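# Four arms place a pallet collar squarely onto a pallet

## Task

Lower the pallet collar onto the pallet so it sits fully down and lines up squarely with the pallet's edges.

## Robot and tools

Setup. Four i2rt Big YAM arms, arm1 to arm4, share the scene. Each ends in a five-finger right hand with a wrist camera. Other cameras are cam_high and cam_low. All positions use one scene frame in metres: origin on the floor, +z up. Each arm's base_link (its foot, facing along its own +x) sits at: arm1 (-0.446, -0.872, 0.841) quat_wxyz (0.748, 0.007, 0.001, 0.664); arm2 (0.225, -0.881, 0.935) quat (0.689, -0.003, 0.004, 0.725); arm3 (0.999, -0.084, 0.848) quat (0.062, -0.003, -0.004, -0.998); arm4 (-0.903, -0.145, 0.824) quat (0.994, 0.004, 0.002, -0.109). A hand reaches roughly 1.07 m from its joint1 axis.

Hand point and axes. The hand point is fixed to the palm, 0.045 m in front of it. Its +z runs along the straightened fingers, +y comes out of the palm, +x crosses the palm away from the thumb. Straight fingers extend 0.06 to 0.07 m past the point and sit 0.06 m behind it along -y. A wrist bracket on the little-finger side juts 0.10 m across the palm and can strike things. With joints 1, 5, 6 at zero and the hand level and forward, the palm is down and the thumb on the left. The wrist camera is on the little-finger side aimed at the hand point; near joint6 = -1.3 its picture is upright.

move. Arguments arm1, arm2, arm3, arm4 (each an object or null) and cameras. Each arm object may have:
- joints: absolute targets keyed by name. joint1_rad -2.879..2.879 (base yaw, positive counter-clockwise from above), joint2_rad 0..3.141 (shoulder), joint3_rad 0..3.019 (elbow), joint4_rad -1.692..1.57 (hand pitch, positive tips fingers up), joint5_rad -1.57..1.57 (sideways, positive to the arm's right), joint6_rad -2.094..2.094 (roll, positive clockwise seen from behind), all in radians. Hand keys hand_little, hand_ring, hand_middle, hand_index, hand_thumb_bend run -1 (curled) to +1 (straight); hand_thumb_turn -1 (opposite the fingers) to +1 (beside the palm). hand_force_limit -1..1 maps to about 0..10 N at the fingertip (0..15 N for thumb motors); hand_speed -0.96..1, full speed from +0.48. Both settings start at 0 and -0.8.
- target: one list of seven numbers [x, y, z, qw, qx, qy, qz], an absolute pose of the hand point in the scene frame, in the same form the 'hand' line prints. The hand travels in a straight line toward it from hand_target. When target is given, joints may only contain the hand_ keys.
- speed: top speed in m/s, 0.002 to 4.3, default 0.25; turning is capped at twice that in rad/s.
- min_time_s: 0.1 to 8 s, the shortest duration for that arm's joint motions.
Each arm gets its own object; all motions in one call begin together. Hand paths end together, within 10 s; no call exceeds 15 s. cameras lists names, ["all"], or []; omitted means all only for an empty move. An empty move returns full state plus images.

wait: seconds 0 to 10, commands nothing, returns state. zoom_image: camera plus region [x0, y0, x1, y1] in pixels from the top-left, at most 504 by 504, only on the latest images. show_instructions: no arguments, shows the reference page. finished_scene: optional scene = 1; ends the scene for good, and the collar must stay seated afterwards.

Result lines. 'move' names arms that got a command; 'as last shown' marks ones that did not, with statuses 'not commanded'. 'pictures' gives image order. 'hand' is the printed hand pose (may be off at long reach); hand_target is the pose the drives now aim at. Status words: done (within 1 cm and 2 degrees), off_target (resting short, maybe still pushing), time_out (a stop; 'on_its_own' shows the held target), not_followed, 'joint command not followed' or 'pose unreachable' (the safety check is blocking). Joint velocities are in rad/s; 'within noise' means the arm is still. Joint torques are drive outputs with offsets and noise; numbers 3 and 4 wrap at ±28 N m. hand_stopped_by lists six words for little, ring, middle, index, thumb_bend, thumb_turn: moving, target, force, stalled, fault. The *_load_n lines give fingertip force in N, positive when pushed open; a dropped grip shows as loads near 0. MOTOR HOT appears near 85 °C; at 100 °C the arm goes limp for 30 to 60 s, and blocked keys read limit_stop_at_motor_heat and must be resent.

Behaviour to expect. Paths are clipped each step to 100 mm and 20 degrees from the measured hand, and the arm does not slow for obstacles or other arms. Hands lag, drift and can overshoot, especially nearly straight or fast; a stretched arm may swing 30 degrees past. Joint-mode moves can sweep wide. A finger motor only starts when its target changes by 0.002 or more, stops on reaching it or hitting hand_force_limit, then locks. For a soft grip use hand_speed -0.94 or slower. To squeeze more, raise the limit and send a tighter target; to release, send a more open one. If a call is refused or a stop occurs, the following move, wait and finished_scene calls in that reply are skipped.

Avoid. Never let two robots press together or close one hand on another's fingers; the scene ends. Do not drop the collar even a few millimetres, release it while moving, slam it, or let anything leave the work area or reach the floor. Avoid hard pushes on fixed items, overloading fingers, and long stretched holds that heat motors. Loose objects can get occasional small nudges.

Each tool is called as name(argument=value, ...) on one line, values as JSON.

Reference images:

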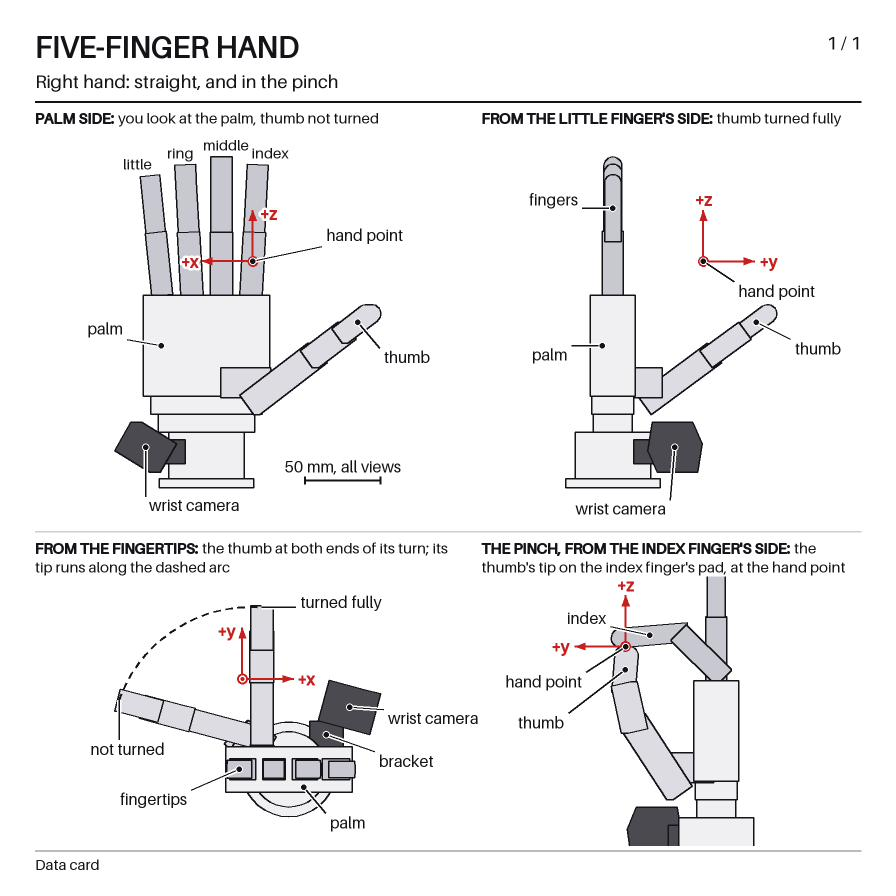

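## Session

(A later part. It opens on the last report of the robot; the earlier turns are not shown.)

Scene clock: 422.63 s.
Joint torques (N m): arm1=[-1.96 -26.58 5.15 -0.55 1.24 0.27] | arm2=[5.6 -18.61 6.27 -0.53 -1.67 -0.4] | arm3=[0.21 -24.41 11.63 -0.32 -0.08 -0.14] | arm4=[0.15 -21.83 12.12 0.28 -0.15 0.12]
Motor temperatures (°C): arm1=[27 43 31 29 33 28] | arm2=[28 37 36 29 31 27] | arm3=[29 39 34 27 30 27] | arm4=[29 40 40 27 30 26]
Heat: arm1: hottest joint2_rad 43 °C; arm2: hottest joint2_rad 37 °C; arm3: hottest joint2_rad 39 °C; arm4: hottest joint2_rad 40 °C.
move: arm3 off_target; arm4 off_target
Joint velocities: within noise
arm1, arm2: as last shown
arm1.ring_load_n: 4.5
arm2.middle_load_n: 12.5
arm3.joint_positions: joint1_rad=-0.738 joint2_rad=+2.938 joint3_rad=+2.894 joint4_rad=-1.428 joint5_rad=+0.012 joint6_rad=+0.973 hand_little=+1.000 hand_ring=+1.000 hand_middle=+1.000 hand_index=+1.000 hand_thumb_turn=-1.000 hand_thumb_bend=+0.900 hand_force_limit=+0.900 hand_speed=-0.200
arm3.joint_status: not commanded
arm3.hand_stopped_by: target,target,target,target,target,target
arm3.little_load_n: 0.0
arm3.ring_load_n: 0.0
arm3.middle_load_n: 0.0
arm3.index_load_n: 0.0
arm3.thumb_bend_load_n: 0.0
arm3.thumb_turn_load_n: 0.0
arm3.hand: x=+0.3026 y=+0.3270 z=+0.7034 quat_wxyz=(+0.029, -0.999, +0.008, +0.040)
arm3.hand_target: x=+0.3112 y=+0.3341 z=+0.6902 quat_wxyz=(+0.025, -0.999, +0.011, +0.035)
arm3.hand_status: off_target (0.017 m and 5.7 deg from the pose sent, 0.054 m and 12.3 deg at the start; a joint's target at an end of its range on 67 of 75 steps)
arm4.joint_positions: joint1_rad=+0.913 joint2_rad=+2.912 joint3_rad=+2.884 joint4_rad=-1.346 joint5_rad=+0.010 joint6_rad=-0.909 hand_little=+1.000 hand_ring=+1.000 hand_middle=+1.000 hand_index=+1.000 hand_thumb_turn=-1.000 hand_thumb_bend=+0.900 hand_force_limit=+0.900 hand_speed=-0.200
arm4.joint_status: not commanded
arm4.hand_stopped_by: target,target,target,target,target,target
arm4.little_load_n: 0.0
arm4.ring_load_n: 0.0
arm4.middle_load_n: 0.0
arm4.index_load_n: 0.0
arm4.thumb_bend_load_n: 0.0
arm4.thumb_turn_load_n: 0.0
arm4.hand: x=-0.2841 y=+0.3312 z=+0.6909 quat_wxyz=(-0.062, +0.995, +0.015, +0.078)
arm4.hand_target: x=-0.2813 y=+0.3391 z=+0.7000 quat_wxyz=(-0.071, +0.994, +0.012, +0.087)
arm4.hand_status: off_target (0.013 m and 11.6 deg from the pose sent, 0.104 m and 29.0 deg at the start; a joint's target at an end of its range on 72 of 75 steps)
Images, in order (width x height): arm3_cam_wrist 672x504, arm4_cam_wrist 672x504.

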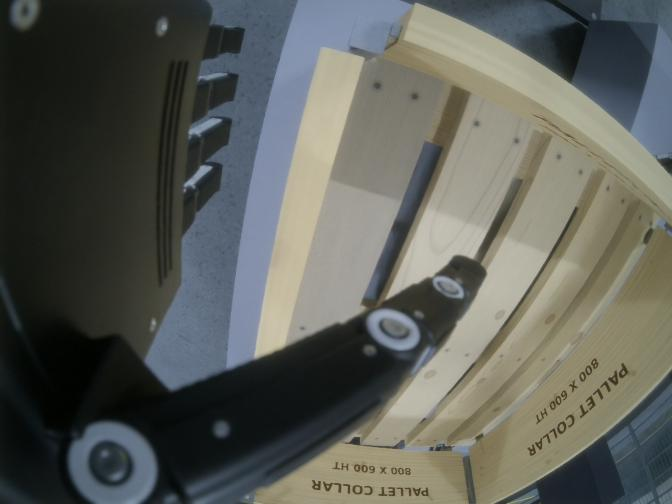

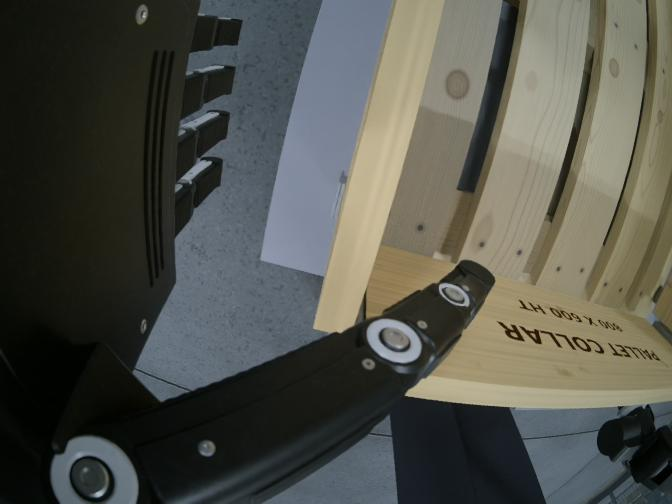

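move(arm3={"target":[0.315,0.336,0.632,0,1,0,0],"speed":0.1}, arm4={"target":[-0.29,0.345,0.645,0,1,0,0],"speed":0.1}, cameras=["arm3_cam_wrist","arm4_cam_wrist"])

move(arm3={"target":[0.315,0.312,0.632,0,1,0,0],"speed":0.06}, arm4={"target":[-0.29,0.32,0.64,0,1,0,0],"speed":0.06}, cameras=["arm3_cam_wrist","arm4_cam_wrist","cam_low"])

Scene clock: 424.57 s.
Joint torques (N m): arm1=[-2.9 -26.46 5.31 -0.58 1.16 0.23] | arm2=[5.42 -18.55 6.22 -0.62 -1.68 -0.4] | arm3=[0.62 -25.41 11.52 0.8 -0.01 -0.19] | arm4=[0.44 -21.89 12.01 1.16 -0.17 0.13]
Motor temperatures (°C): arm1=[27 43 31 29 33 28] | arm2=[28 37 36 29 31 27] | arm3=[29 39 34 27 30 27] | arm4=[29 40 40 27 30 26]
Heat: arm1: hottest joint2_rad 43 °C; arm2: hottest joint2_rad 37 °C; arm3: hottest joint2_rad 39 °C; arm4: hottest joint2_rad 40 °C.
move: arm3 off_target; arm4 off_target
Joint velocities: within noise
arm1, arm2: as last shown
arm3.joint_positions: joint1_rad=-0.741 joint2_rad=+3.016 joint3_rad=+2.894 joint4_rad=-1.380 joint5_rad=+0.012 joint6_rad=+0.967 hand_little=+1.000 hand_ring=+1.000 hand_middle=+1.000 hand_index=+1.000 hand_thumb_turn=-1.000 hand_thumb_bend=+0.900 hand_force_limit=+0.900 hand_speed=-0.200
arm3.joint_status: not commanded
arm3.hand_stopped_by: target,target,target,target,target,target
arm3.little_load_n: 0.0
arm3.ring_load_n: 0.0
arm3.middle_load_n: 0.0
arm3.index_load_n: 0.0
arm3.thumb_bend_load_n: 0.0
arm3.thumb_turn_load_n: 0.0
arm3.hand: x=+0.3130 y=+0.3223 z=+0.6434 quat_wxyz=(+0.020, -0.999, +0.007, +0.027)
arm3.hand_target: x=+0.3166 y=+0.3350 z=+0.6325 quat_wxyz=(+0.026, -0.999, +0.011, +0.034)
arm3.hand_status: off_target (0.018 m and 4.0 deg from the pose sent, 0.073 m and 5.7 deg at the start; a joint's target at an end of its range on 43 of 53 steps)
arm4.joint_positions: joint1_rad=+0.922 joint2_rad=+2.985 joint3_rad=+2.884 joint4_rad=-1.313 joint5_rad=+0.009 joint6_rad=-0.894 hand_little=+1.000 hand_ring=+1.000 hand_middle=+1.000 hand_index=+1.000 hand_thumb_turn=-1.000 hand_thumb_bend=+0.900 hand_force_limit=+0.900 hand_speed=-0.200
arm4.joint_status: not commanded
arm4.hand_stopped_by: target,target,target,target,target,target
arm4.little_load_n: 0.0
arm4.ring_load_n: 0.0
arm4.middle_load_n: 0.0
arm4.index_load_n: 0.0
arm4.thumb_bend_load_n: 0.0
arm4.thumb_turn_load_n: 0.0
arm4.hand: x=-0.2987 y=+0.3294 z=+0.6356 quat_wxyz=(-0.051, +0.997, +0.012, +0.062)
arm4.hand_target: x=-0.2916 y=+0.3438 z=+0.6458 quat_wxyz=(-0.068, +0.994, +0.011, +0.080)
arm4.hand_status: off_target (0.020 m and 9.2 deg from the pose sent, 0.048 m and 11.6 deg at the start; a joint's target at an end of its range on 51 of 53 steps)
Images, in order (width x height): arm3_cam_wrist 672x504, arm4_cam_wrist 672x504.

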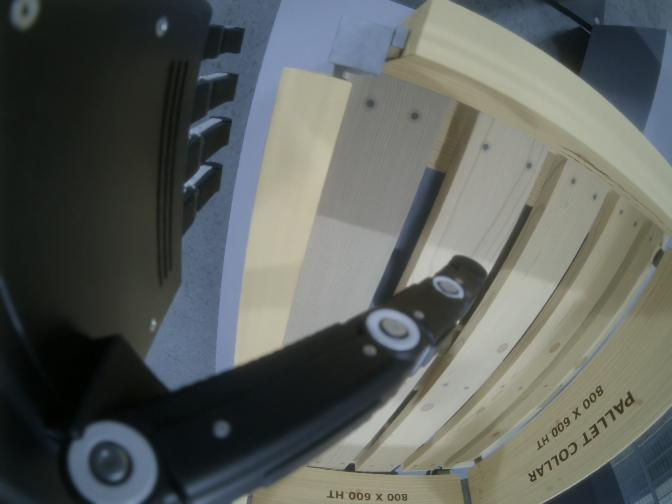

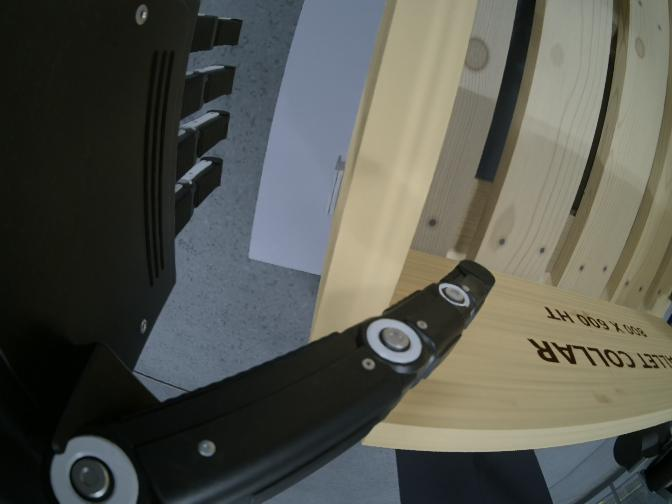

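Scene clock: 426.83 s.
Joint torques (N m): arm1=[-2.61 -25.93 5.16 -0.53 1.15 0.24] | arm2=[5.66 -18.37 6.22 -0.57 -1.67 -0.38] | arm3=[1.96 -25.29 11.4 -0.36 -0.06 -0.04] | arm4=[-0.79 -21.48 11.96 0.13 -0.15 -0.05]
Motor temperatures (°C): arm1=[27 43 31 29 33 28] | arm2=[28 37 36 29 31 27] | arm3=[29 39 34 27 30 27] | arm4=[29 40 40 27 30 26]
Heat: arm1: hottest joint2_rad 43 °C; arm2: hottest joint2_rad 37 °C; arm3: hottest joint2_rad 39 °C; arm4: hottest joint2_rad 40 °C.
move: arm3 off_target; arm4 off_target
Joint velocities: within noise
arm1, arm2: as last shown
arm1.thumb_bend_load_n: -0.5
arm3.joint_positions: joint1_rad=-0.741 joint2_rad=+3.016 joint3_rad=+2.894 joint4_rad=-1.399 joint5_rad=+0.012 joint6_rad=+0.967 hand_little=+1.000 hand_ring=+1.000 hand_middle=+1.000 hand_index=+1.000 hand_thumb_turn=-1.000 hand_thumb_bend=+0.900 hand_force_limit=+0.900 hand_speed=-0.200
arm3.joint_status: not commanded
arm3.hand_stopped_by: target,target,target,target,target,target
arm3.little_load_n: 0.0
arm3.ring_load_n: 0.0
arm3.middle_load_n: 0.0
arm3.index_load_n: 0.0
arm3.thumb_bend_load_n: 0.0
arm3.thumb_turn_load_n: 0.0
arm3.hand: x=+0.3172 y=+0.3193 z=+0.6432 quat_wxyz=(+0.015, -1.000, +0.007, +0.019)
arm3.hand_target: x=+0.3161 y=+0.3114 z=+0.6323 quat_wxyz=(+0.012, -1.000, +0.005, +0.016)
arm3.hand_status: off_target (0.014 m and 2.9 deg from the pose sent, 0.015 m and 4.0 deg at the start; a joint's target at an end of its range on 52 of 68 steps)
arm4.joint_positions: joint1_rad=+0.912 joint2_rad=+2.989 joint3_rad=+2.884 joint4_rad=-1.337 joint5_rad=+0.007 joint6_rad=-0.894 hand_little=+1.000 hand_ring=+1.000 hand_middle=+1.000 hand_index=+1.000 hand_thumb_turn=-1.000 hand_thumb_bend=+0.900 hand_force_limit=+0.900 hand_speed=-0.200
arm4.joint_status: not commanded
arm4.hand_stopped_by: target,target,target,target,target,target
arm4.little_load_n: 0.0
arm4.ring_load_n: 0.0
arm4.middle_load_n: 0.0
arm4.index_load_n: 0.0
arm4.thumb_bend_load_n: 0.0
arm4.thumb_turn_load_n: 0.0
arm4.hand: x=-0.3001 y=+0.3183 z=+0.6332 quat_wxyz=(-0.042, +0.998, +0.007, +0.050)
arm4.hand_target: x=-0.2912 y=+0.3190 z=+0.6402 quat_wxyz=(-0.049, +0.997, +0.007, +0.059)
arm4.hand_status: off_target (0.012 m and 7.6 deg from the pose sent, 0.014 m and 9.2 deg at the start; a joint's target at an end of its range on 64 of 68 steps)
Images, in order (width x height): arm3_cam_wrist 672x504, arm4_cam_wrist 672x504, cam_low 672x504.

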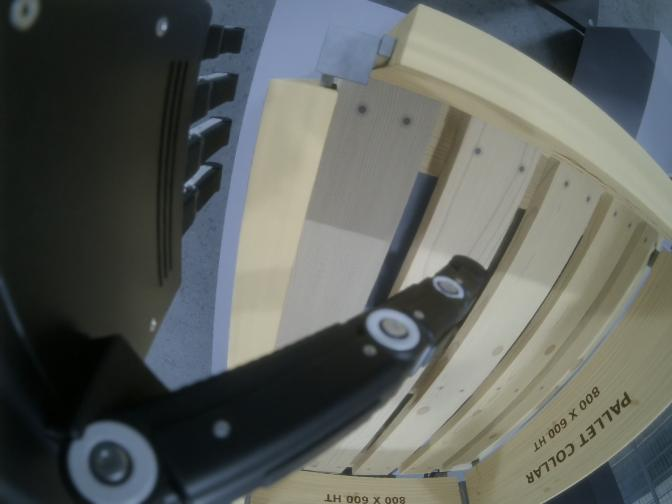

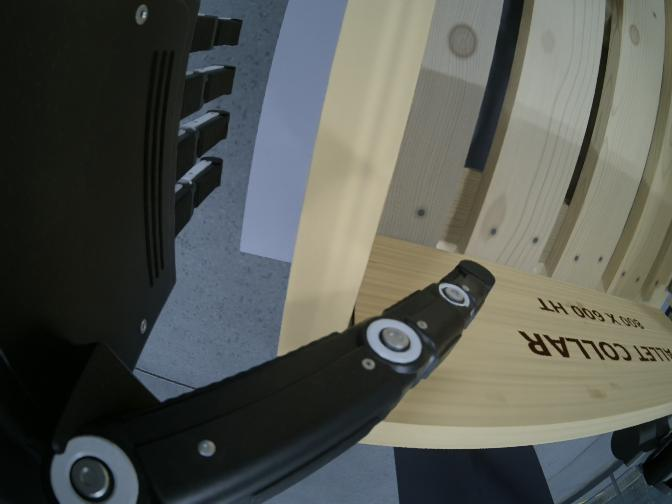

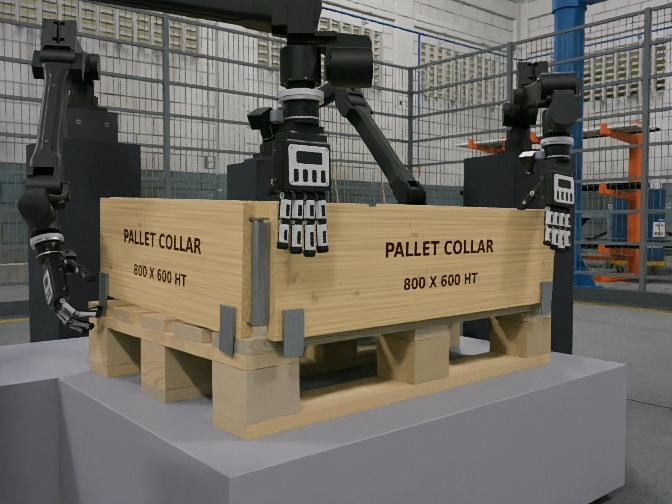

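move(arm3={"target":[0.315,0.290,0.632,0,1,0,0],"speed":0.05}, arm4={"target":[-0.28,0.295,0.64,0,1,0,0],"speed":0.05}, cameras=["arm3_cam_wrist","arm4_cam_wrist"])

Scene clock: 430.37 s.
Joint torques (N m): arm1=[-2.9 -26.58 5.22 -0.46 1.18 0.27] | arm2=[5.36 -18.43 6.23 -0.54 -1.66 -0.38] | arm3=[2.9 -26.7 8.21 -0.29 -0.11 -0.01] | arm4=[-0.73 -21.42 11.92 0.08 -0.12 -0.09]
Motor temperatures (°C): arm1=[27 42 31 29 33 28] | arm2=[28 37 36 29 32 27] | arm3=[29 39 34 27 29 27] | arm4=[29 39 40 27 29 26]
Heat: arm1: hottest joint2_rad 42 °C; arm2: hottest joint2_rad 37 °C; arm3: hottest joint2_rad 39 °C; arm4: hottest joint3_rad 40 °C.
move: arm3 off_target; arm4 off_target
Joint velocities: within noise
arm1, arm2: as last shown
arm1.thumb_bend_load_n: 0.0
arm3.joint_positions: joint1_rad=-0.724 joint2_rad=+3.016 joint3_rad=+2.894 joint4_rad=-1.417 joint5_rad=+0.012 joint6_rad=+0.977 hand_little=+1.000 hand_ring=+1.000 hand_middle=+1.000 hand_index=+1.000 hand_thumb_turn=-1.000 hand_thumb_bend=+0.900 hand_force_limit=+0.900 hand_speed=-0.200
arm3.joint_status: not commanded
arm3.hand_stopped_by: target,target,target,target,target,target
arm3.little_load_n: 0.0
arm3.ring_load_n: 0.0
arm3.middle_load_n: 0.0
arm3.index_load_n: 0.0
arm3.thumb_bend_load_n: 0.0
arm3.thumb_turn_load_n: 0.0
arm3.hand: x=+0.3139 y=+0.3055 z=+0.6434 quat_wxyz=(+0.010, -1.000, +0.003, +0.012)
arm3.hand_target: x=+0.3152 y=+0.2901 z=+0.6322 quat_wxyz=(+0.000, -1.000, +0.000, +0.000)
arm3.hand_status: off_target (0.019 m and 1.8 deg from the pose sent, 0.031 m and 2.9 deg at the start)
arm4.joint_positions: joint1_rad=+0.880 joint2_rad=+2.989 joint3_rad=+2.884 joint4_rad=-1.364 joint5_rad=+0.007 joint6_rad=-0.920 hand_little=+1.000 hand_ring=+1.000 hand_middle=+1.000 hand_index=+1.000 hand_thumb_turn=-1.000 hand_thumb_bend=+0.900 hand_force_limit=+0.900 hand_speed=-0.200
arm4.joint_status: not commanded
arm4.hand_stopped_by: target,target,target,target,target,target
arm4.little_load_n: 0.0
arm4.ring_load_n: 0.0
arm4.middle_load_n: 0.0
arm4.index_load_n: 0.0
arm4.thumb_bend_load_n: 0.0
arm4.thumb_turn_load_n: 0.0
arm4.hand: x=-0.2900 y=+0.2937 z=+0.6338 quat_wxyz=(-0.032, +0.999, +0.005, +0.041)
arm4.hand_target: x=-0.2811 y=+0.2941 z=+0.6404 quat_wxyz=(-0.039, +0.998, +0.006, +0.050)
arm4.hand_status: off_target (0.012 m and 6.0 deg from the pose sent, 0.032 m and 7.6 deg at the start; a joint's target at an end of its range on 58 of 62 steps)
Images, in order (width x height): arm3_cam_wrist 672x504, arm4_cam_wrist 672x504.

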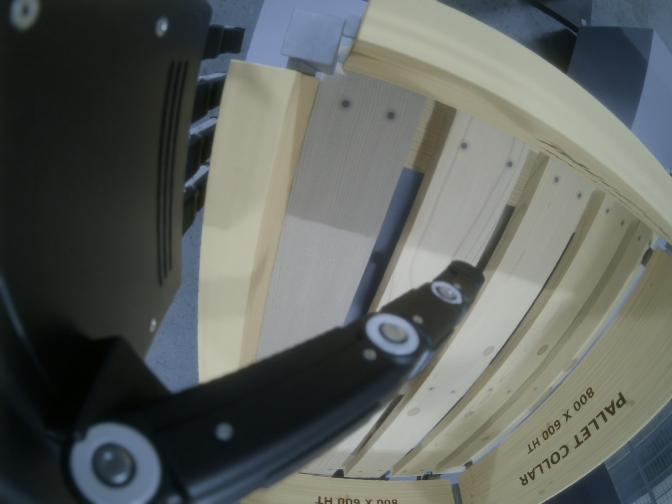

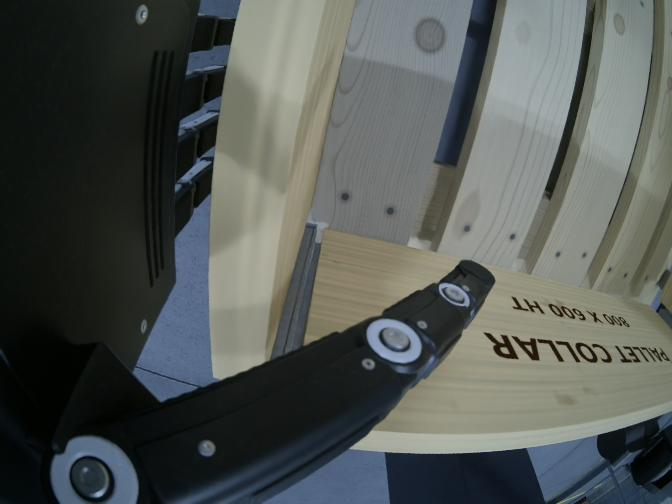

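move(arm4={"target":[-0.28,0.272,0.64,0,1,0,0],"speed":0.05}, cameras=["arm4_cam_wrist"])

Scene clock: 432.27 s.
Joint torques (N m): arm1=[-2.02 -26.52 5.27 -0.53 1.17 0.26] | arm2=[5.6 -18.37 6.27 -0.59 -1.67 -0.38] | arm3=[3.31 -26.87 8.42 -0.55 -0.08 -0.03] | arm4=[-1.2 -21.3 11.84 -0.2 -0.07 -0.04]
Motor temperatures (°C): arm1=[27 42 30 29 33 28] | arm2=[28 37 36 29 32 27] | arm3=[29 39 34 27 29 27] | arm4=[28 40 39 27 29 26]
Heat: arm1: hottest joint2_rad 42 °C; arm2: hottest joint2_rad 37 °C; arm3: hottest joint2_rad 39 °C; arm4: hottest joint2_rad 40 °C.
move: arm4 off_target
Joint velocities: within noise
arm1, arm2, arm3: as last shown
arm1.ring_load_n: 5.0
arm3.ring_load_n: -0.5
arm4.joint_positions: joint1_rad=+0.862 joint2_rad=+2.990 joint3_rad=+2.884 joint4_rad=-1.407 joint5_rad=+0.006 joint6_rad=-0.941 hand_little=+1.000 hand_ring=+1.000 hand_middle=+1.000 hand_index=+1.000 hand_thumb_turn=-1.000 hand_thumb_bend=+0.900 hand_force_limit=+0.900 hand_speed=-0.200
arm4.joint_status: not commanded
arm4.hand_stopped_by: target,target,target,target,target,target
arm4.little_load_n: 0.0
arm4.ring_load_n: 0.0
arm4.middle_load_n: 0.0
arm4.index_load_n: 0.0
arm4.thumb_bend_load_n: 0.0
arm4.thumb_turn_load_n: 0.0
arm4.hand: x=-0.2911 y=+0.2750 z=+0.6343 quat_wxyz=(-0.018, +1.000, +0.006, +0.023)
arm4.hand_target: x=-0.2811 y=+0.2710 z=+0.6403 quat_wxyz=(-0.023, +0.999, +0.004, +0.031)
arm4.hand_status: off_target (0.013 m and 3.5 deg from the pose sent, 0.025 m and 6.0 deg at the start; a joint's target at an end of its range on 47 of 53 steps)
Images, in order (width x height): arm4_cam_wrist 672x504.

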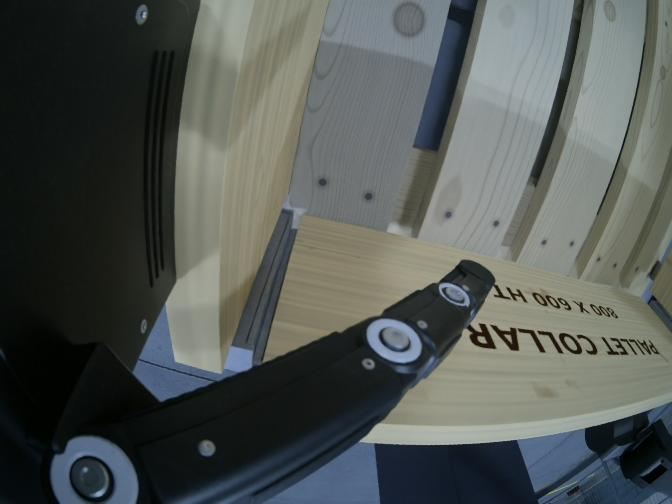

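move(arm4={"target":[-0.28,0.262,0.64,0,1,0,0],"speed":0.05,"joints":{"hand_thumb_bend":0.2,"hand_speed":-0.7,"hand_force_limit":0.9}}, arm3={"joints":{"hand_thumb_bend":0.2,"hand_speed":-0.7,"hand_force_limit":0.9}}, cameras=["arm4_cam_wrist","arm3_cam_wrist"])

Scene clock: 434.70 s.
Joint torques (N m): arm1=[-2.14 -26.58 5.15 -0.43 1.19 0.26] | arm2=[5.54 -18.61 6.23 -0.57 -1.69 -0.37] | arm3=[3.25 -26.52 8.32 -0.43 -0.08 -0.03] | arm4=[-2.08 -21.19 11.64 -0.46 0.03 0]
Motor temperatures (°C): arm1=[27 42 30 29 33 28] | arm2=[28 37 36 29 32 27] | arm3=[29 39 34 27 29 27] | arm4=[28 40 40 27 29 26]
Heat: arm1: hottest joint2_rad 42 °C; arm2: hottest joint2_rad 37 °C; arm3: hottest joint2_rad 39 °C; arm4: hottest joint2_rad 40 °C.
move: arm3 done; arm4 off_target
Joint velocities: within noise
arm1, arm2: as last shown
arm1.ring_load_n: 4.5
arm3.joint_positions: joint1_rad=-0.724 joint2_rad=+3.016 joint3_rad=+2.894 joint4_rad=-1.417 joint5_rad=+0.012 joint6_rad=+0.977 hand_little=+1.000 hand_ring=+1.000 hand_middle=+1.000 hand_index=+1.000 hand_thumb_turn=-1.000 hand_thumb_bend=+0.200 hand_force_limit=+0.900 hand_speed=-0.700
arm3.joint_status: all done
arm3.hand_stopped_by: target,target,target,target,target,target
arm3.little_load_n: 0.0
arm3.ring_load_n: 0.0
arm3.middle_load_n: 0.0
arm3.index_load_n: 0.0
arm3.thumb_bend_load_n: 0.0
arm3.thumb_turn_load_n: 0.0
arm3.hand: x=+0.3139 y=+0.3055 z=+0.6434 quat_wxyz=(+0.010, -1.000, +0.003, +0.012)
arm3.hand_target: x=+0.3152 y=+0.2901 z=+0.6322 quat_wxyz=(+0.000, -1.000, +0.000, +0.000)
arm3.hand_status: not commanded
arm4.joint_positions: joint1_rad=+0.862 joint2_rad=+2.991 joint3_rad=+2.886 joint4_rad=-1.421 joint5_rad=+0.004 joint6_rad=-0.953 hand_little=+1.000 hand_ring=+1.000 hand_middle=+1.000 hand_index=+1.000 hand_thumb_turn=-1.000 hand_thumb_bend=+0.200 hand_force_limit=+0.900 hand_speed=-0.700
arm4.joint_status: all done
arm4.hand_stopped_by: target,target,target,target,target,target
arm4.little_load_n: 0.0
arm4.ring_load_n: 0.0
arm4.middle_load_n: 0.0
arm4.index_load_n: 0.0
arm4.thumb_bend_load_n: 0.0
arm4.thumb_turn_load_n: 0.0
arm4.hand: x=-0.2932 y=+0.2731 z=+0.6354 quat_wxyz=(-0.016, +1.000, +0.012, +0.018)
arm4.hand_target: x=-0.2813 y=+0.2613 z=+0.6400 quat_wxyz=(-0.017, +1.000, +0.003, +0.023)
arm4.hand_status: off_target (0.018 m and 3.1 deg from the pose sent, 0.018 m and 3.5 deg at the start; a joint's target at an end of its range on 59 of 63 steps)
pictures: arm3_cam_wrist, arm4_cam_wrist
Images, in order (width x height): arm3_cam_wrist 672x504, arm4_cam_wrist 672x504.

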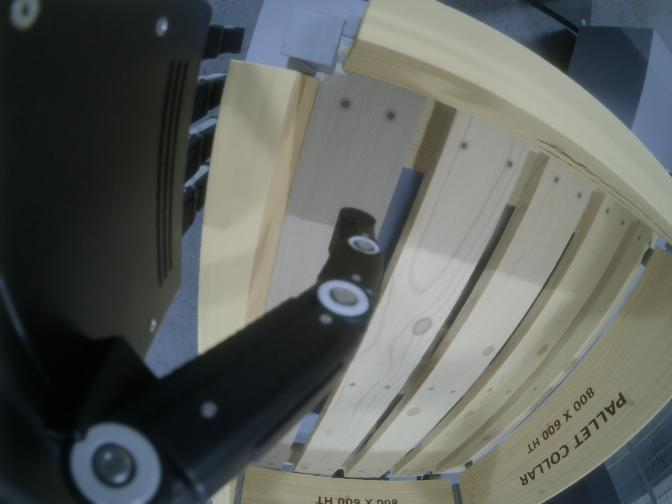

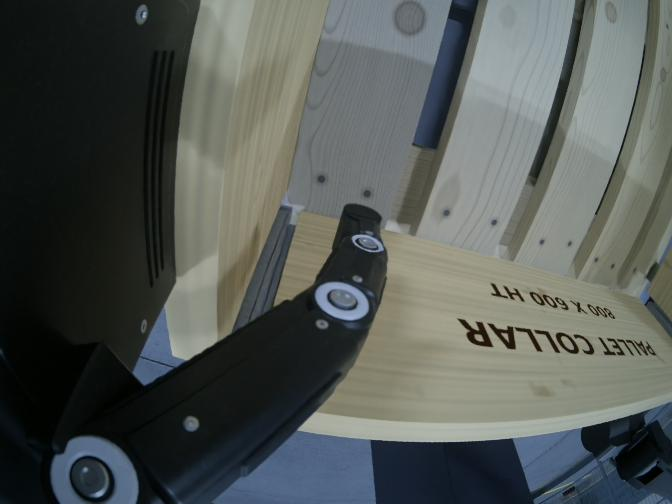

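Contact confirmed for arm4. Close both thumbs.

move(arm3={"joints":{"hand_thumb_bend":-0.1,"hand_speed":-0.8}}, arm4={"joints":{"hand_thumb_bend":-0.1,"hand_speed":-0.8}}, cameras=["arm4_cam_wrist","arm3_cam_wrist"])

move(arm3={"joints":{"hand_thumb_bend":-0.9,"hand_speed":-0.93,"hand_force_limit":0.9}}, arm4={"joints":{"hand_thumb_bend":-0.9,"hand_speed":-0.93,"hand_force_limit":0.9}}, cameras=["arm4_cam_wrist","arm3_cam_wrist"])

Scene clock: 436.33 s.
Joint torques (N m): arm1=[-2.61 -26.4 5.19 -0.49 1.21 0.27] | arm2=[5.54 -18.2 6.26 -0.61 -1.67 -0.37] | arm3=[2.43 -26.34 8.21 -0.42 -0.1 -0.03] | arm4=[-2.08 -21.25 11.64 -0.46 0.03 0]
Motor temperatures (°C): arm1=[27 42 30 29 33 28] | arm2=[28 37 36 29 32 27] | arm3=[29 39 34 27 29 27] | arm4=[28 40 40 27 29 26]
Heat: arm1: hottest joint2_rad 42 °C; arm2: hottest joint2_rad 37 °C; arm3: hottest joint2_rad 39 °C; arm4: hottest joint2_rad 40 °C.
move: arm3 done; arm4 done
Joint velocities: within noise
arm1, arm2: as last shown
arm3.joint_positions: joint1_rad=-0.724 joint2_rad=+3.016 joint3_rad=+2.894 joint4_rad=-1.417 joint5_rad=+0.012 joint6_rad=+0.977 hand_little=+1.000 hand_ring=+1.000 hand_middle=+1.000 hand_index=+1.000 hand_thumb_turn=-1.000 hand_thumb_bend=-0.100 hand_force_limit=+0.900 hand_speed=-0.800
arm3.joint_status: all done
arm3.hand_stopped_by: target,target,target,target,target,target
arm3.little_load_n: 0.0
arm3.ring_load_n: 0.0
arm3.middle_load_n: 0.0
arm3.index_load_n: 0.0
arm3.thumb_bend_load_n: 0.0
arm3.thumb_turn_load_n: 0.0
arm3.hand: x=+0.3139 y=+0.3055 z=+0.6434 quat_wxyz=(+0.010, -1.000, +0.003, +0.012)
arm3.hand_target: x=+0.3152 y=+0.2901 z=+0.6322 quat_wxyz=(+0.000, -1.000, +0.000, +0.000)
arm3.hand_status: not commanded
arm4.joint_positions: joint1_rad=+0.862 joint2_rad=+2.991 joint3_rad=+2.886 joint4_rad=-1.421 joint5_rad=+0.004 joint6_rad=-0.953 hand_little=+1.000 hand_ring=+1.000 hand_middle=+1.000 hand_index=+1.000 hand_thumb_turn=-1.000 hand_thumb_bend=-0.100 hand_force_limit=+0.900 hand_speed=-0.800
arm4.joint_status: all done
arm4.hand_stopped_by: target,target,target,target,target,target
arm4.little_load_n: 0.0
arm4.ring_load_n: 0.0
arm4.middle_load_n: 0.0
arm4.index_load_n: 0.0
arm4.thumb_bend_load_n: 0.0
arm4.thumb_turn_load_n: 0.0
arm4.hand: x=-0.2932 y=+0.2731 z=+0.6354 quat_wxyz=(-0.016, +1.000, +0.012, +0.018)
arm4.hand_target: x=-0.2813 y=+0.2613 z=+0.6400 quat_wxyz=(-0.017, +1.000, +0.003, +0.023)
arm4.hand_status: not commanded
pictures: arm3_cam_wrist, arm4_cam_wrist
Images, in order (width x height): arm3_cam_wrist 672x504, arm4_cam_wrist 672x504.

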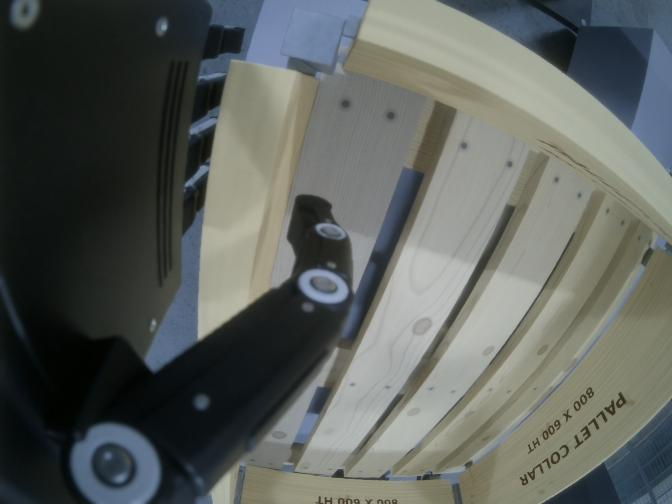

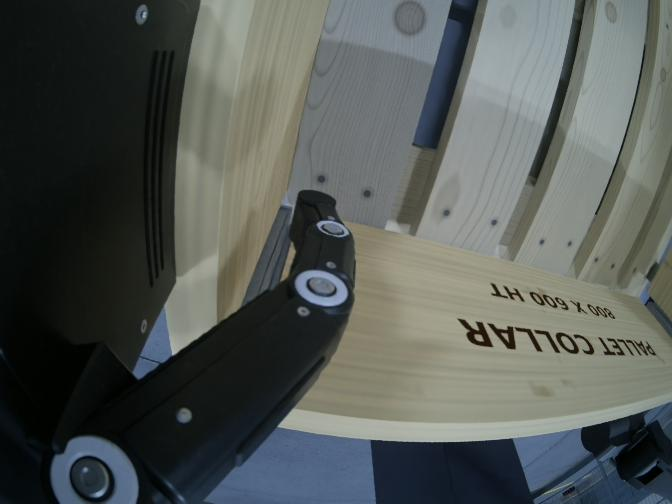

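Scene clock: 441.30 s.
Joint torques (N m): arm1=[-2.61 -26.29 5.23 -0.57 1.16 0.26] | arm2=[5.54 -18.43 6.22 -0.54 -1.65 -0.38] | arm3=[1.9 -26.46 8.42 -0.12 0 -0.09] | arm4=[-2.02 -21.19 11.63 -0.39 0.03 0.16]
Motor temperatures (°C): arm1=[27 42 30 29 33 28] | arm2=[28 37 36 29 32 27] | arm3=[29 39 34 27 29 27] | arm4=[28 40 41 27 29 26]
Heat: arm1: hottest joint2_rad 42 °C; arm2: hottest joint2_rad 37 °C; arm3: hottest joint2_rad 39 °C; arm4: hottest joint3_rad 41 °C.
move: arm3 off_target; arm4 off_target
Joint velocities: within noise
arm1.joint_positions: joint1_rad=+0.184 joint2_rad=+2.938 joint3_rad=+2.057 joint4_rad=-0.714 joint5_rad=+0.246 joint6_rad=-1.558 hand_little=+0.000 hand_ring=-0.300 hand_middle=-0.299 hand_index=-0.100 hand_thumb_turn=+1.000 hand_thumb_bend=+1.000 hand_force_limit=+0.200 hand_speed=-0.500
arm1.joint_status: not commanded
arm1.hand_stopped_by: target,target,target,target,target,target
arm1.little_load_n: 0.0
arm1.ring_load_n: 4.5
arm1.middle_load_n: 6.0
arm1.index_load_n: 0.0
arm1.thumb_bend_load_n: 0.0
arm1.thumb_turn_load_n: 0.0
arm1.hand: x=-0.3837 y=-0.2509 z=+0.4448 quat_wxyz=(+0.085, +0.683, +0.721, +0.081)
arm1.hand_target: x=-0.3623 y=-0.2459 z=+0.4707 quat_wxyz=(+0.092, +0.701, +0.701, +0.092)
arm1.hand_status: not commanded
arm2.joint_positions: joint1_rad=-0.490 joint2_rad=+3.145 joint3_rad=+2.186 joint4_rad=-0.256 joint5_rad=-0.221 joint6_rad=+1.231 hand_little=+0.300 hand_ring=+0.200 hand_middle=-0.239 hand_index=+0.000 hand_thumb_turn=+1.000 hand_thumb_bend=+1.000 hand_force_limit=+0.200 hand_speed=-0.300
arm2.joint_status: not commanded
arm2.hand_stopped_by: target,target,target,target,target,target
arm2.little_load_n: 0.5
arm2.ring_load_n: 0.0
arm2.middle_load_n: 12.5
arm2.index_load_n: 0.0
arm2.thumb_bend_load_n: -0.5
arm2.thumb_turn_load_n: 0.0
arm2.hand: x=+0.4309 y=-0.1926 z=+0.4470 quat_wxyz=(-0.117, +0.671, -0.713, -0.165)
arm2.hand_target: x=+0.3964 y=-0.1919 z=+0.4438 quat_wxyz=(-0.096, +0.694, -0.690, -0.180)
arm2.hand_status: not commanded
arm3.joint_positions: joint1_rad=-0.716 joint2_rad=+3.016 joint3_rad=+2.894 joint4_rad=-1.425 joint5_rad=+0.010 joint6_rad=+0.983 hand_little=+1.000 hand_ring=+1.000 hand_middle=+1.000 hand_index=+1.000 hand_thumb_turn=-1.000 hand_thumb_bend=-0.525 hand_force_limit=+0.900 hand_speed=-0.930
arm3.joint_status: hand_thumb_bend off_target (ended at -0.525, target -0.900); the others done
arm3.hand_stopped_by: target,target,target,target,force,target
arm3.little_load_n: 0.0
arm3.ring_load_n: 0.0
arm3.middle_load_n: 0.0
arm3.index_load_n: 0.0
arm3.thumb_bend_load_n: 13.0
arm3.thumb_turn_load_n: 1.0
arm3.hand: x=+0.3119 y=+0.2986 z=+0.6436 quat_wxyz=(+0.007, -1.000, +0.003, +0.010)
arm3.hand_target: x=+0.3152 y=+0.2900 z=+0.6321 quat_wxyz=(+0.001, -1.000, +0.000, +0.000)
arm3.hand_status: not commanded
arm4.joint_positions: joint1_rad=+0.862 joint2_rad=+2.991 joint3_rad=+2.886 joint4_rad=-1.423 joint5_rad=+0.004 joint6_rad=-0.968 hand_little=+1.000 hand_ring=+1.000 hand_middle=+1.000 hand_index=+1.000 hand_thumb_turn=-1.000 hand_thumb_bend=-0.553 hand_force_limit=+0.900 hand_speed=-0.930
arm4.joint_status: hand_thumb_bend off_target (ended at -0.553, target -0.900); the others done
arm4.hand_stopped_by: target,target,target,target,force,target
arm4.little_load_n: 0.0
arm4.ring_load_n: 0.0
arm4.middle_load_n: 0.0
arm4.index_load_n: 0.5
arm4.thumb_bend_load_n: 14.0
arm4.thumb_turn_load_n: 1.0
arm4.hand: x=-0.2925 y=+0.2722 z=+0.6355 quat_wxyz=(-0.015, +1.000, +0.020, +0.017)
arm4.hand_target: x=-0.2812 y=+0.2612 z=+0.6402 quat_wxyz=(-0.017, +1.000, +0.003, +0.023)
arm4.hand_status: not commanded
pictures: arm3_cam_wrist, arm4_cam_wrist
Images, in order (width x height): arm3_cam_wrist 672x504, arm4_cam_wrist 672x504.

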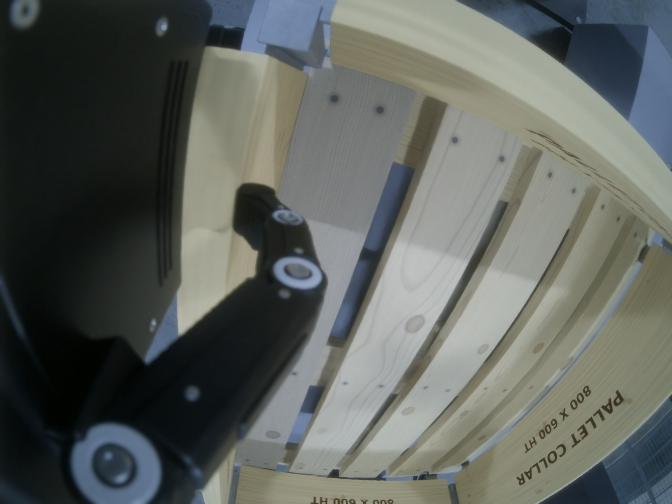

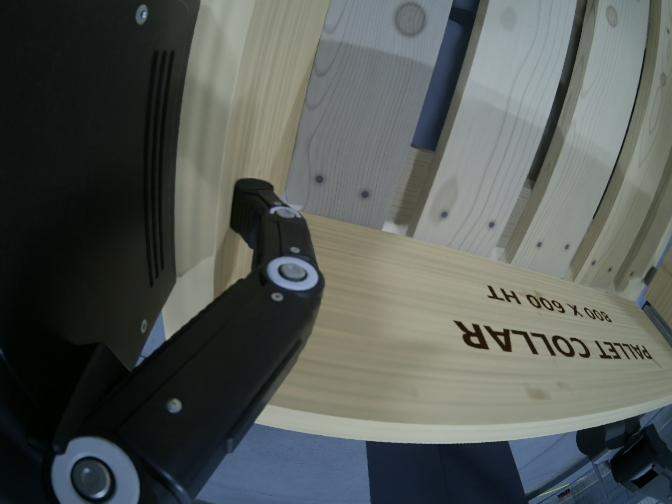

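move(arm3={"target":[0.315,0.270,0.69,0,1,0,0],"speed":0.04}, arm4={"target":[-0.28,0.242,0.70,0,1,0,0],"speed":0.04}, cameras=["cam_low","arm3_cam_wrist","arm4_cam_wrist"])

zoom_image(camera="cam_low", region=[225, 310, 285, 370])

Scene clock: 443.60 s.
Joint torques (N m): arm1=[-2.37 -26.11 5.18 -0.43 1.18 0.23] | arm2=[5.42 -18.84 6.22 -0.54 -1.69 -0.37] | arm3=[2.84 -26.7 7.65 -0.4 -0.22 -0.11] | arm4=[-3.55 -27.05 10.85 -4.41 0.19 0.03]
Motor temperatures (°C): arm1=[27 42 30 29 33 28] | arm2=[28 37 37 29 32 27] | arm3=[29 39 33 27 29 27] | arm4=[28 41 41 27 29 26]
Heat: arm1: hottest joint2_rad 42 °C; arm2: hottest joint2_rad 37 °C; arm3: hottest joint2_rad 39 °C; arm4: hottest joint2_rad 41 °C.
move: arm3 off_target; arm4 off_target
Joint velocities: within noise
arm1, arm2: as last shown
arm1.hand: x=-0.3837 y=-0.2513 z=+0.4447 quat_wxyz=(+0.086, +0.683, +0.721, +0.081)
arm2.little_load_n: 0.0
arm2.thumb_bend_load_n: 0.0
arm3.joint_positions: joint1_rad=-0.710 joint2_rad=+2.789 joint3_rad=+2.586 joint4_rad=-1.337 joint5_rad=+0.016 joint6_rad=+1.005 hand_little=+1.000 hand_ring=+1.000 hand_middle=+1.000 hand_index=+1.000 hand_thumb_turn=-1.000 hand_thumb_bend=-0.528 hand_force_limit=+0.900 hand_speed=-0.930
arm3.joint_status: not commanded
arm3.hand_stopped_by: target,target,target,target,force,target
arm3.little_load_n: -0.5
arm3.ring_load_n: 0.0
arm3.middle_load_n: 0.5
arm3.index_load_n: 0.0
arm3.thumb_bend_load_n: 0.0
arm3.thumb_turn_load_n: 0.0
arm3.hand: x=+0.3164 y=+0.2919 z=+0.6999 quat_wxyz=(+0.011, -1.000, +0.010, +0.011)
arm3.hand_target: x=+0.3154 y=+0.2704 z=+0.6900 quat_wxyz=(+0.000, -1.000, +0.000, +0.000)
arm3.hand_status: off_target (0.024 m and 2.1 deg from the pose sent, 0.055 m and 1.4 deg at the start)
arm4.joint_positions: joint1_rad=+0.860 joint2_rad=+2.988 joint3_rad=+2.886 joint4_rad=-1.430 joint5_rad=-0.001 joint6_rad=-0.971 hand_little=+1.000 hand_ring=+1.000 hand_middle=+1.000 hand_index=+1.000 hand_thumb_turn=-1.000 hand_thumb_bend=-0.553 hand_force_limit=+0.900 hand_speed=-0.930
arm4.joint_status: not commanded
arm4.hand_stopped_by: target,target,target,target,force,target
arm4.little_load_n: 0.0
arm4.ring_load_n: 0.0
arm4.middle_load_n: 0.0
arm4.index_load_n: 0.0
arm4.thumb_bend_load_n: 14.0
arm4.thumb_turn_load_n: 0.5
arm4.hand: x=-0.2928 y=+0.2708 z=+0.6373 quat_wxyz=(-0.016, +1.000, +0.020, +0.014)
arm4.hand_target: x=-0.2791 y=+0.2437 z=+0.6958 quat_wxyz=(-0.007, +1.000, +0.001, +0.009)
arm4.hand_status: off_target (0.070 m and 3.3 deg from the pose sent, 0.072 m and 3.5 deg at the start)
pictures: arm3_cam_wrist, arm4_cam_wrist, cam_low
Images, in order (width x height): arm3_cam_wrist 672x504, arm4_cam_wrist 672x504, cam_low 672x504.

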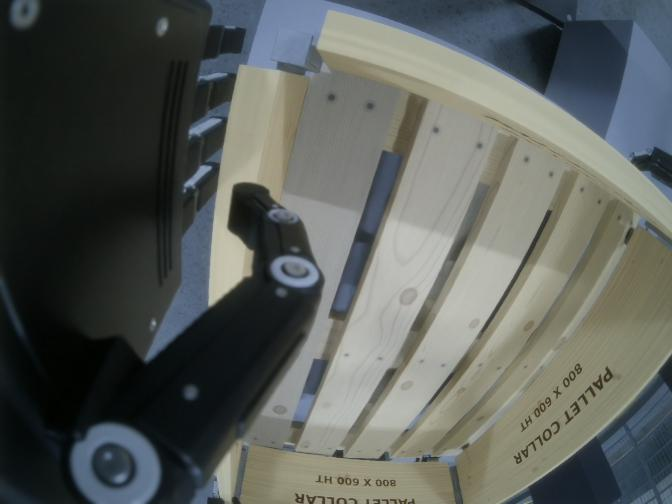

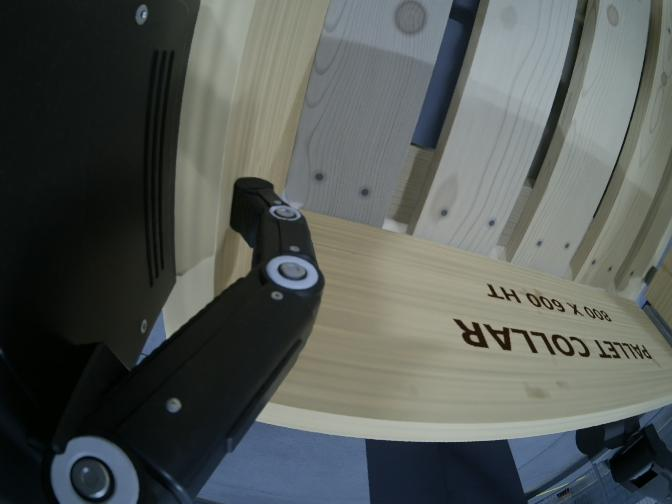

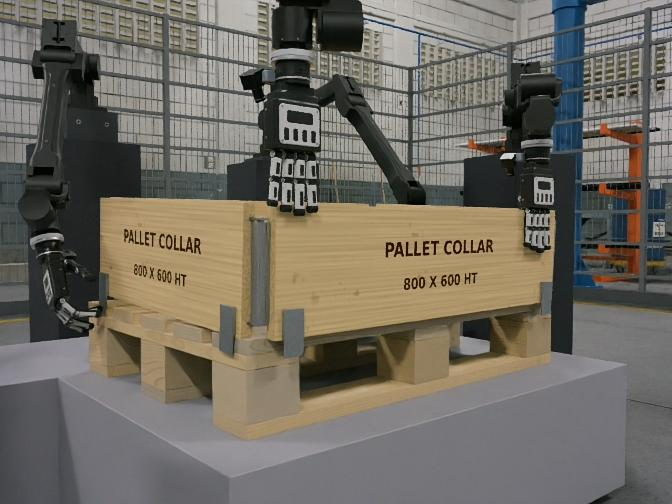

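Scaled by 8.400 from the camera's image (finer frame: 960x720).

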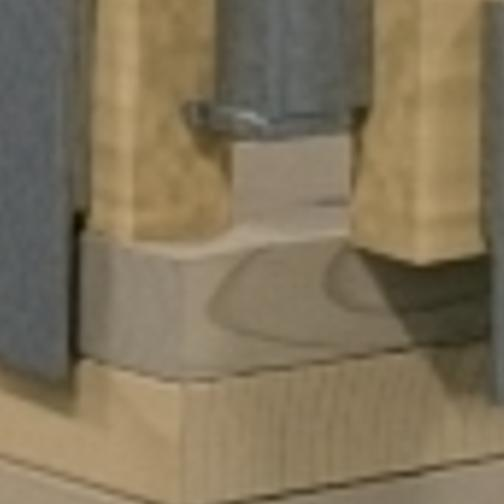

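move(arm3={"joints":{"hand_thumb_bend":0.1,"hand_speed":-0.5}})

move(arm3={"target":[0.315,0.30,0.628,0.0262,0.9997,0,0],"speed":0.08}, arm4={"target":[-0.28,0.25,0.65,0.0262,0.9997,0,0],"speed":0.05}, cameras=["cam_low","arm3_cam_wrist","arm4_cam_wrist"])

Scene clock: 447.33 s.
Joint torques (N m): arm1=[-2.49 -26.4 5.26 -0.5 1.2 0.29] | arm2=[5.48 -18.49 6.22 -0.55 -1.67 -0.38] | arm3=[3.55 -27.28 7.72 -0.29 -0.18 -0.08] | arm4=[-3.49 -27.11 10.85 -4.41 0.18 0.03]
Motor temperatures (°C): arm1=[27 42 30 29 33 28] | arm2=[28 37 37 29 32 27] | arm3=[29 39 33 27 29 27] | arm4=[28 40 41 27 29 26]
Heat: arm1: hottest joint2_rad 42 °C; arm2: hottest joint2_rad 37 °C; arm3: hottest joint2_rad 39 °C; arm4: hottest joint3_rad 41 °C.
move: arm3 done
Joint velocities: within noise
arm1, arm2, arm4: as last shown
arm2.thumb_bend_load_n: -0.5
arm3.joint_positions: joint1_rad=-0.710 joint2_rad=+2.789 joint3_rad=+2.586 joint4_rad=-1.337 joint5_rad=+0.016 joint6_rad=+1.005 hand_little=+1.000 hand_ring=+1.000 hand_middle=+1.000 hand_index=+1.000 hand_thumb_turn=-1.000 hand_thumb_bend=+0.100 hand_force_limit=+0.900 hand_speed=-0.500
arm3.joint_status: all done
arm3.hand_stopped_by: target,target,target,target,target,target
arm3.little_load_n: 0.0
arm3.ring_load_n: 0.0
arm3.middle_load_n: 0.0
arm3.index_load_n: 0.0
arm3.thumb_bend_load_n: 0.0
arm3.thumb_turn_load_n: 0.0
arm3.hand: x=+0.3164 y=+0.2919 z=+0.6999 quat_wxyz=(+0.011, -1.000, +0.010, +0.011)
arm3.hand_target: x=+0.3154 y=+0.2704 z=+0.6900 quat_wxyz=(+0.000, -1.000, +0.000, +0.000)
arm3.hand_status: not commanded
pictures: none

Scene clock: 448.97 s.
Joint torques (N m): arm1=[-2.32 -26.23 5.23 -0.62 1.16 0.27] | arm2=[5.36 -18.32 6.27 -0.57 -1.66 -0.35] | arm3=[0.97 -25.93 11.58 -0.43 -0.2 -0.21] | arm4=[-2.55 -22.01 11.43 -1.61 0.6 0.1]
Motor temperatures (°C): arm1=[27 42 30 29 33 28] | arm2=[28 37 37 28 32 27] | arm3=[29 39 33 27 28 27] | arm4=[28 40 41 27 29 26]
Heat: arm1: hottest joint2_rad 42 °C; arm2: hottest joint2_rad 37 °C; arm3: hottest joint2_rad 39 °C; arm4: hottest joint3_rad 41 °C.
move: arm3 off_target; arm4 off_target
Joint velocities: within noise
arm1, arm2: as last shown
arm1.little_load_n: 0.5
arm2.thumb_bend_load_n: 0.0
arm3.joint_positions: joint1_rad=-0.723 joint2_rad=+3.030 joint3_rad=+2.891 joint4_rad=-1.412 joint5_rad=-0.028 joint6_rad=+0.987 hand_little=+1.000 hand_ring=+1.000 hand_middle=+1.000 hand_index=+1.000 hand_thumb_turn=-1.000 hand_thumb_bend=+0.100 hand_force_limit=+0.900 hand_speed=-0.500
arm3.joint_status: not commanded
arm3.hand_stopped_by: target,target,target,target,target,target
arm3.little_load_n: 0.0
arm3.ring_load_n: 0.0
arm3.middle_load_n: 0.0
arm3.index_load_n: 0.0
arm3.thumb_bend_load_n: 0.0
arm3.thumb_turn_load_n: 0.0
arm3.hand: x=+0.3117 y=+0.2955 z=+0.6349 quat_wxyz=(-0.010, -1.000, +0.007, +0.019)
arm3.hand_target: x=+0.3160 y=+0.2993 z=+0.6282 quat_wxyz=(-0.013, -1.000, +0.006, +0.018)
arm3.hand_status: off_target (0.009 m and 2.9 deg from the pose sent, 0.073 m and 4.6 deg at the start; a joint's target at an end of its range on 18 of 49 steps)
arm4.joint_positions: joint1_rad=+0.867 joint2_rad=+2.991 joint3_rad=+2.889 joint4_rad=-1.430 joint5_rad=+0.030 joint6_rad=-0.966 hand_little=+1.000 hand_ring=+1.000 hand_middle=+1.000 hand_index=+1.000 hand_thumb_turn=-1.000 hand_thumb_bend=-0.553 hand_force_limit=+0.900 hand_speed=-0.930
arm4.joint_status: not commanded
arm4.hand_stopped_by: target,target,target,target,force,target
arm4.little_load_n: 0.0
arm4.ring_load_n: 0.0
arm4.middle_load_n: 0.0
arm4.index_load_n: 0.0
arm4.thumb_bend_load_n: 13.0
arm4.thumb_turn_load_n: 1.0
arm4.hand: x=-0.2925 y=+0.2703 z=+0.6373 quat_wxyz=(-0.003, +1.000, +0.021, +0.023)
arm4.hand_target: x=-0.2811 y=+0.2496 z=+0.6498 quat_wxyz=(+0.008, +1.000, +0.004, +0.024)
arm4.hand_status: off_target (0.027 m and 4.9 deg from the pose sent, 0.028 m and 5.5 deg at the start; a joint's target at an end of its range on 37 of 49 steps)
pictures: arm3_cam_wrist, arm4_cam_wrist, cam_low
Images, in order (width x height): arm3_cam_wrist 672x504, arm4_cam_wrist 672x504, cam_low 672x504.

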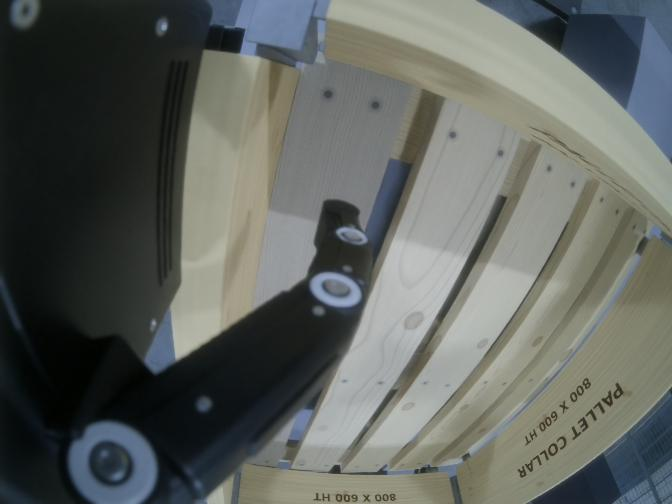

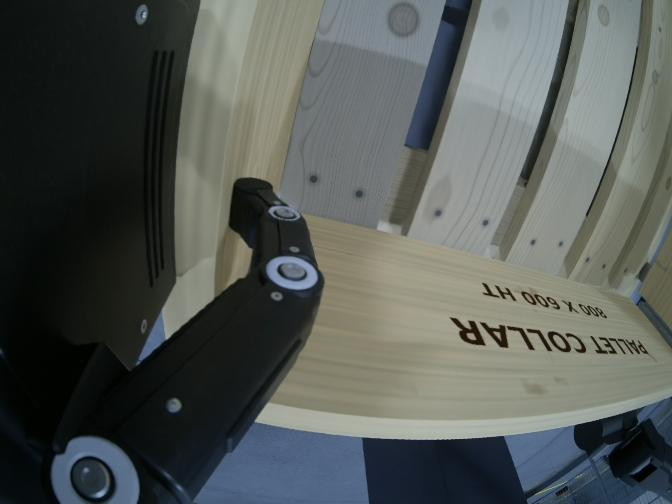

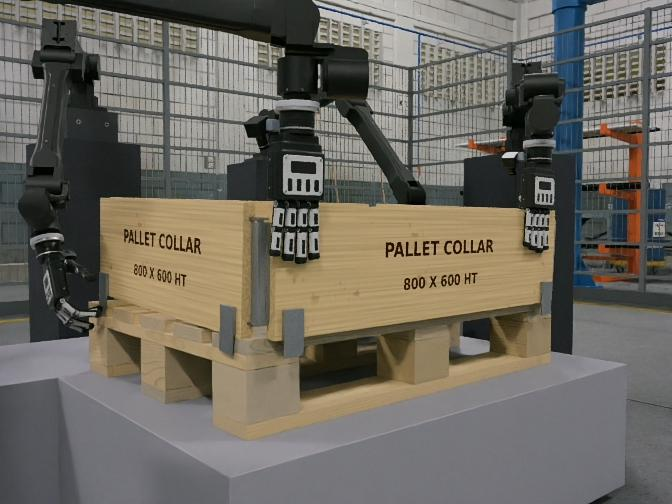

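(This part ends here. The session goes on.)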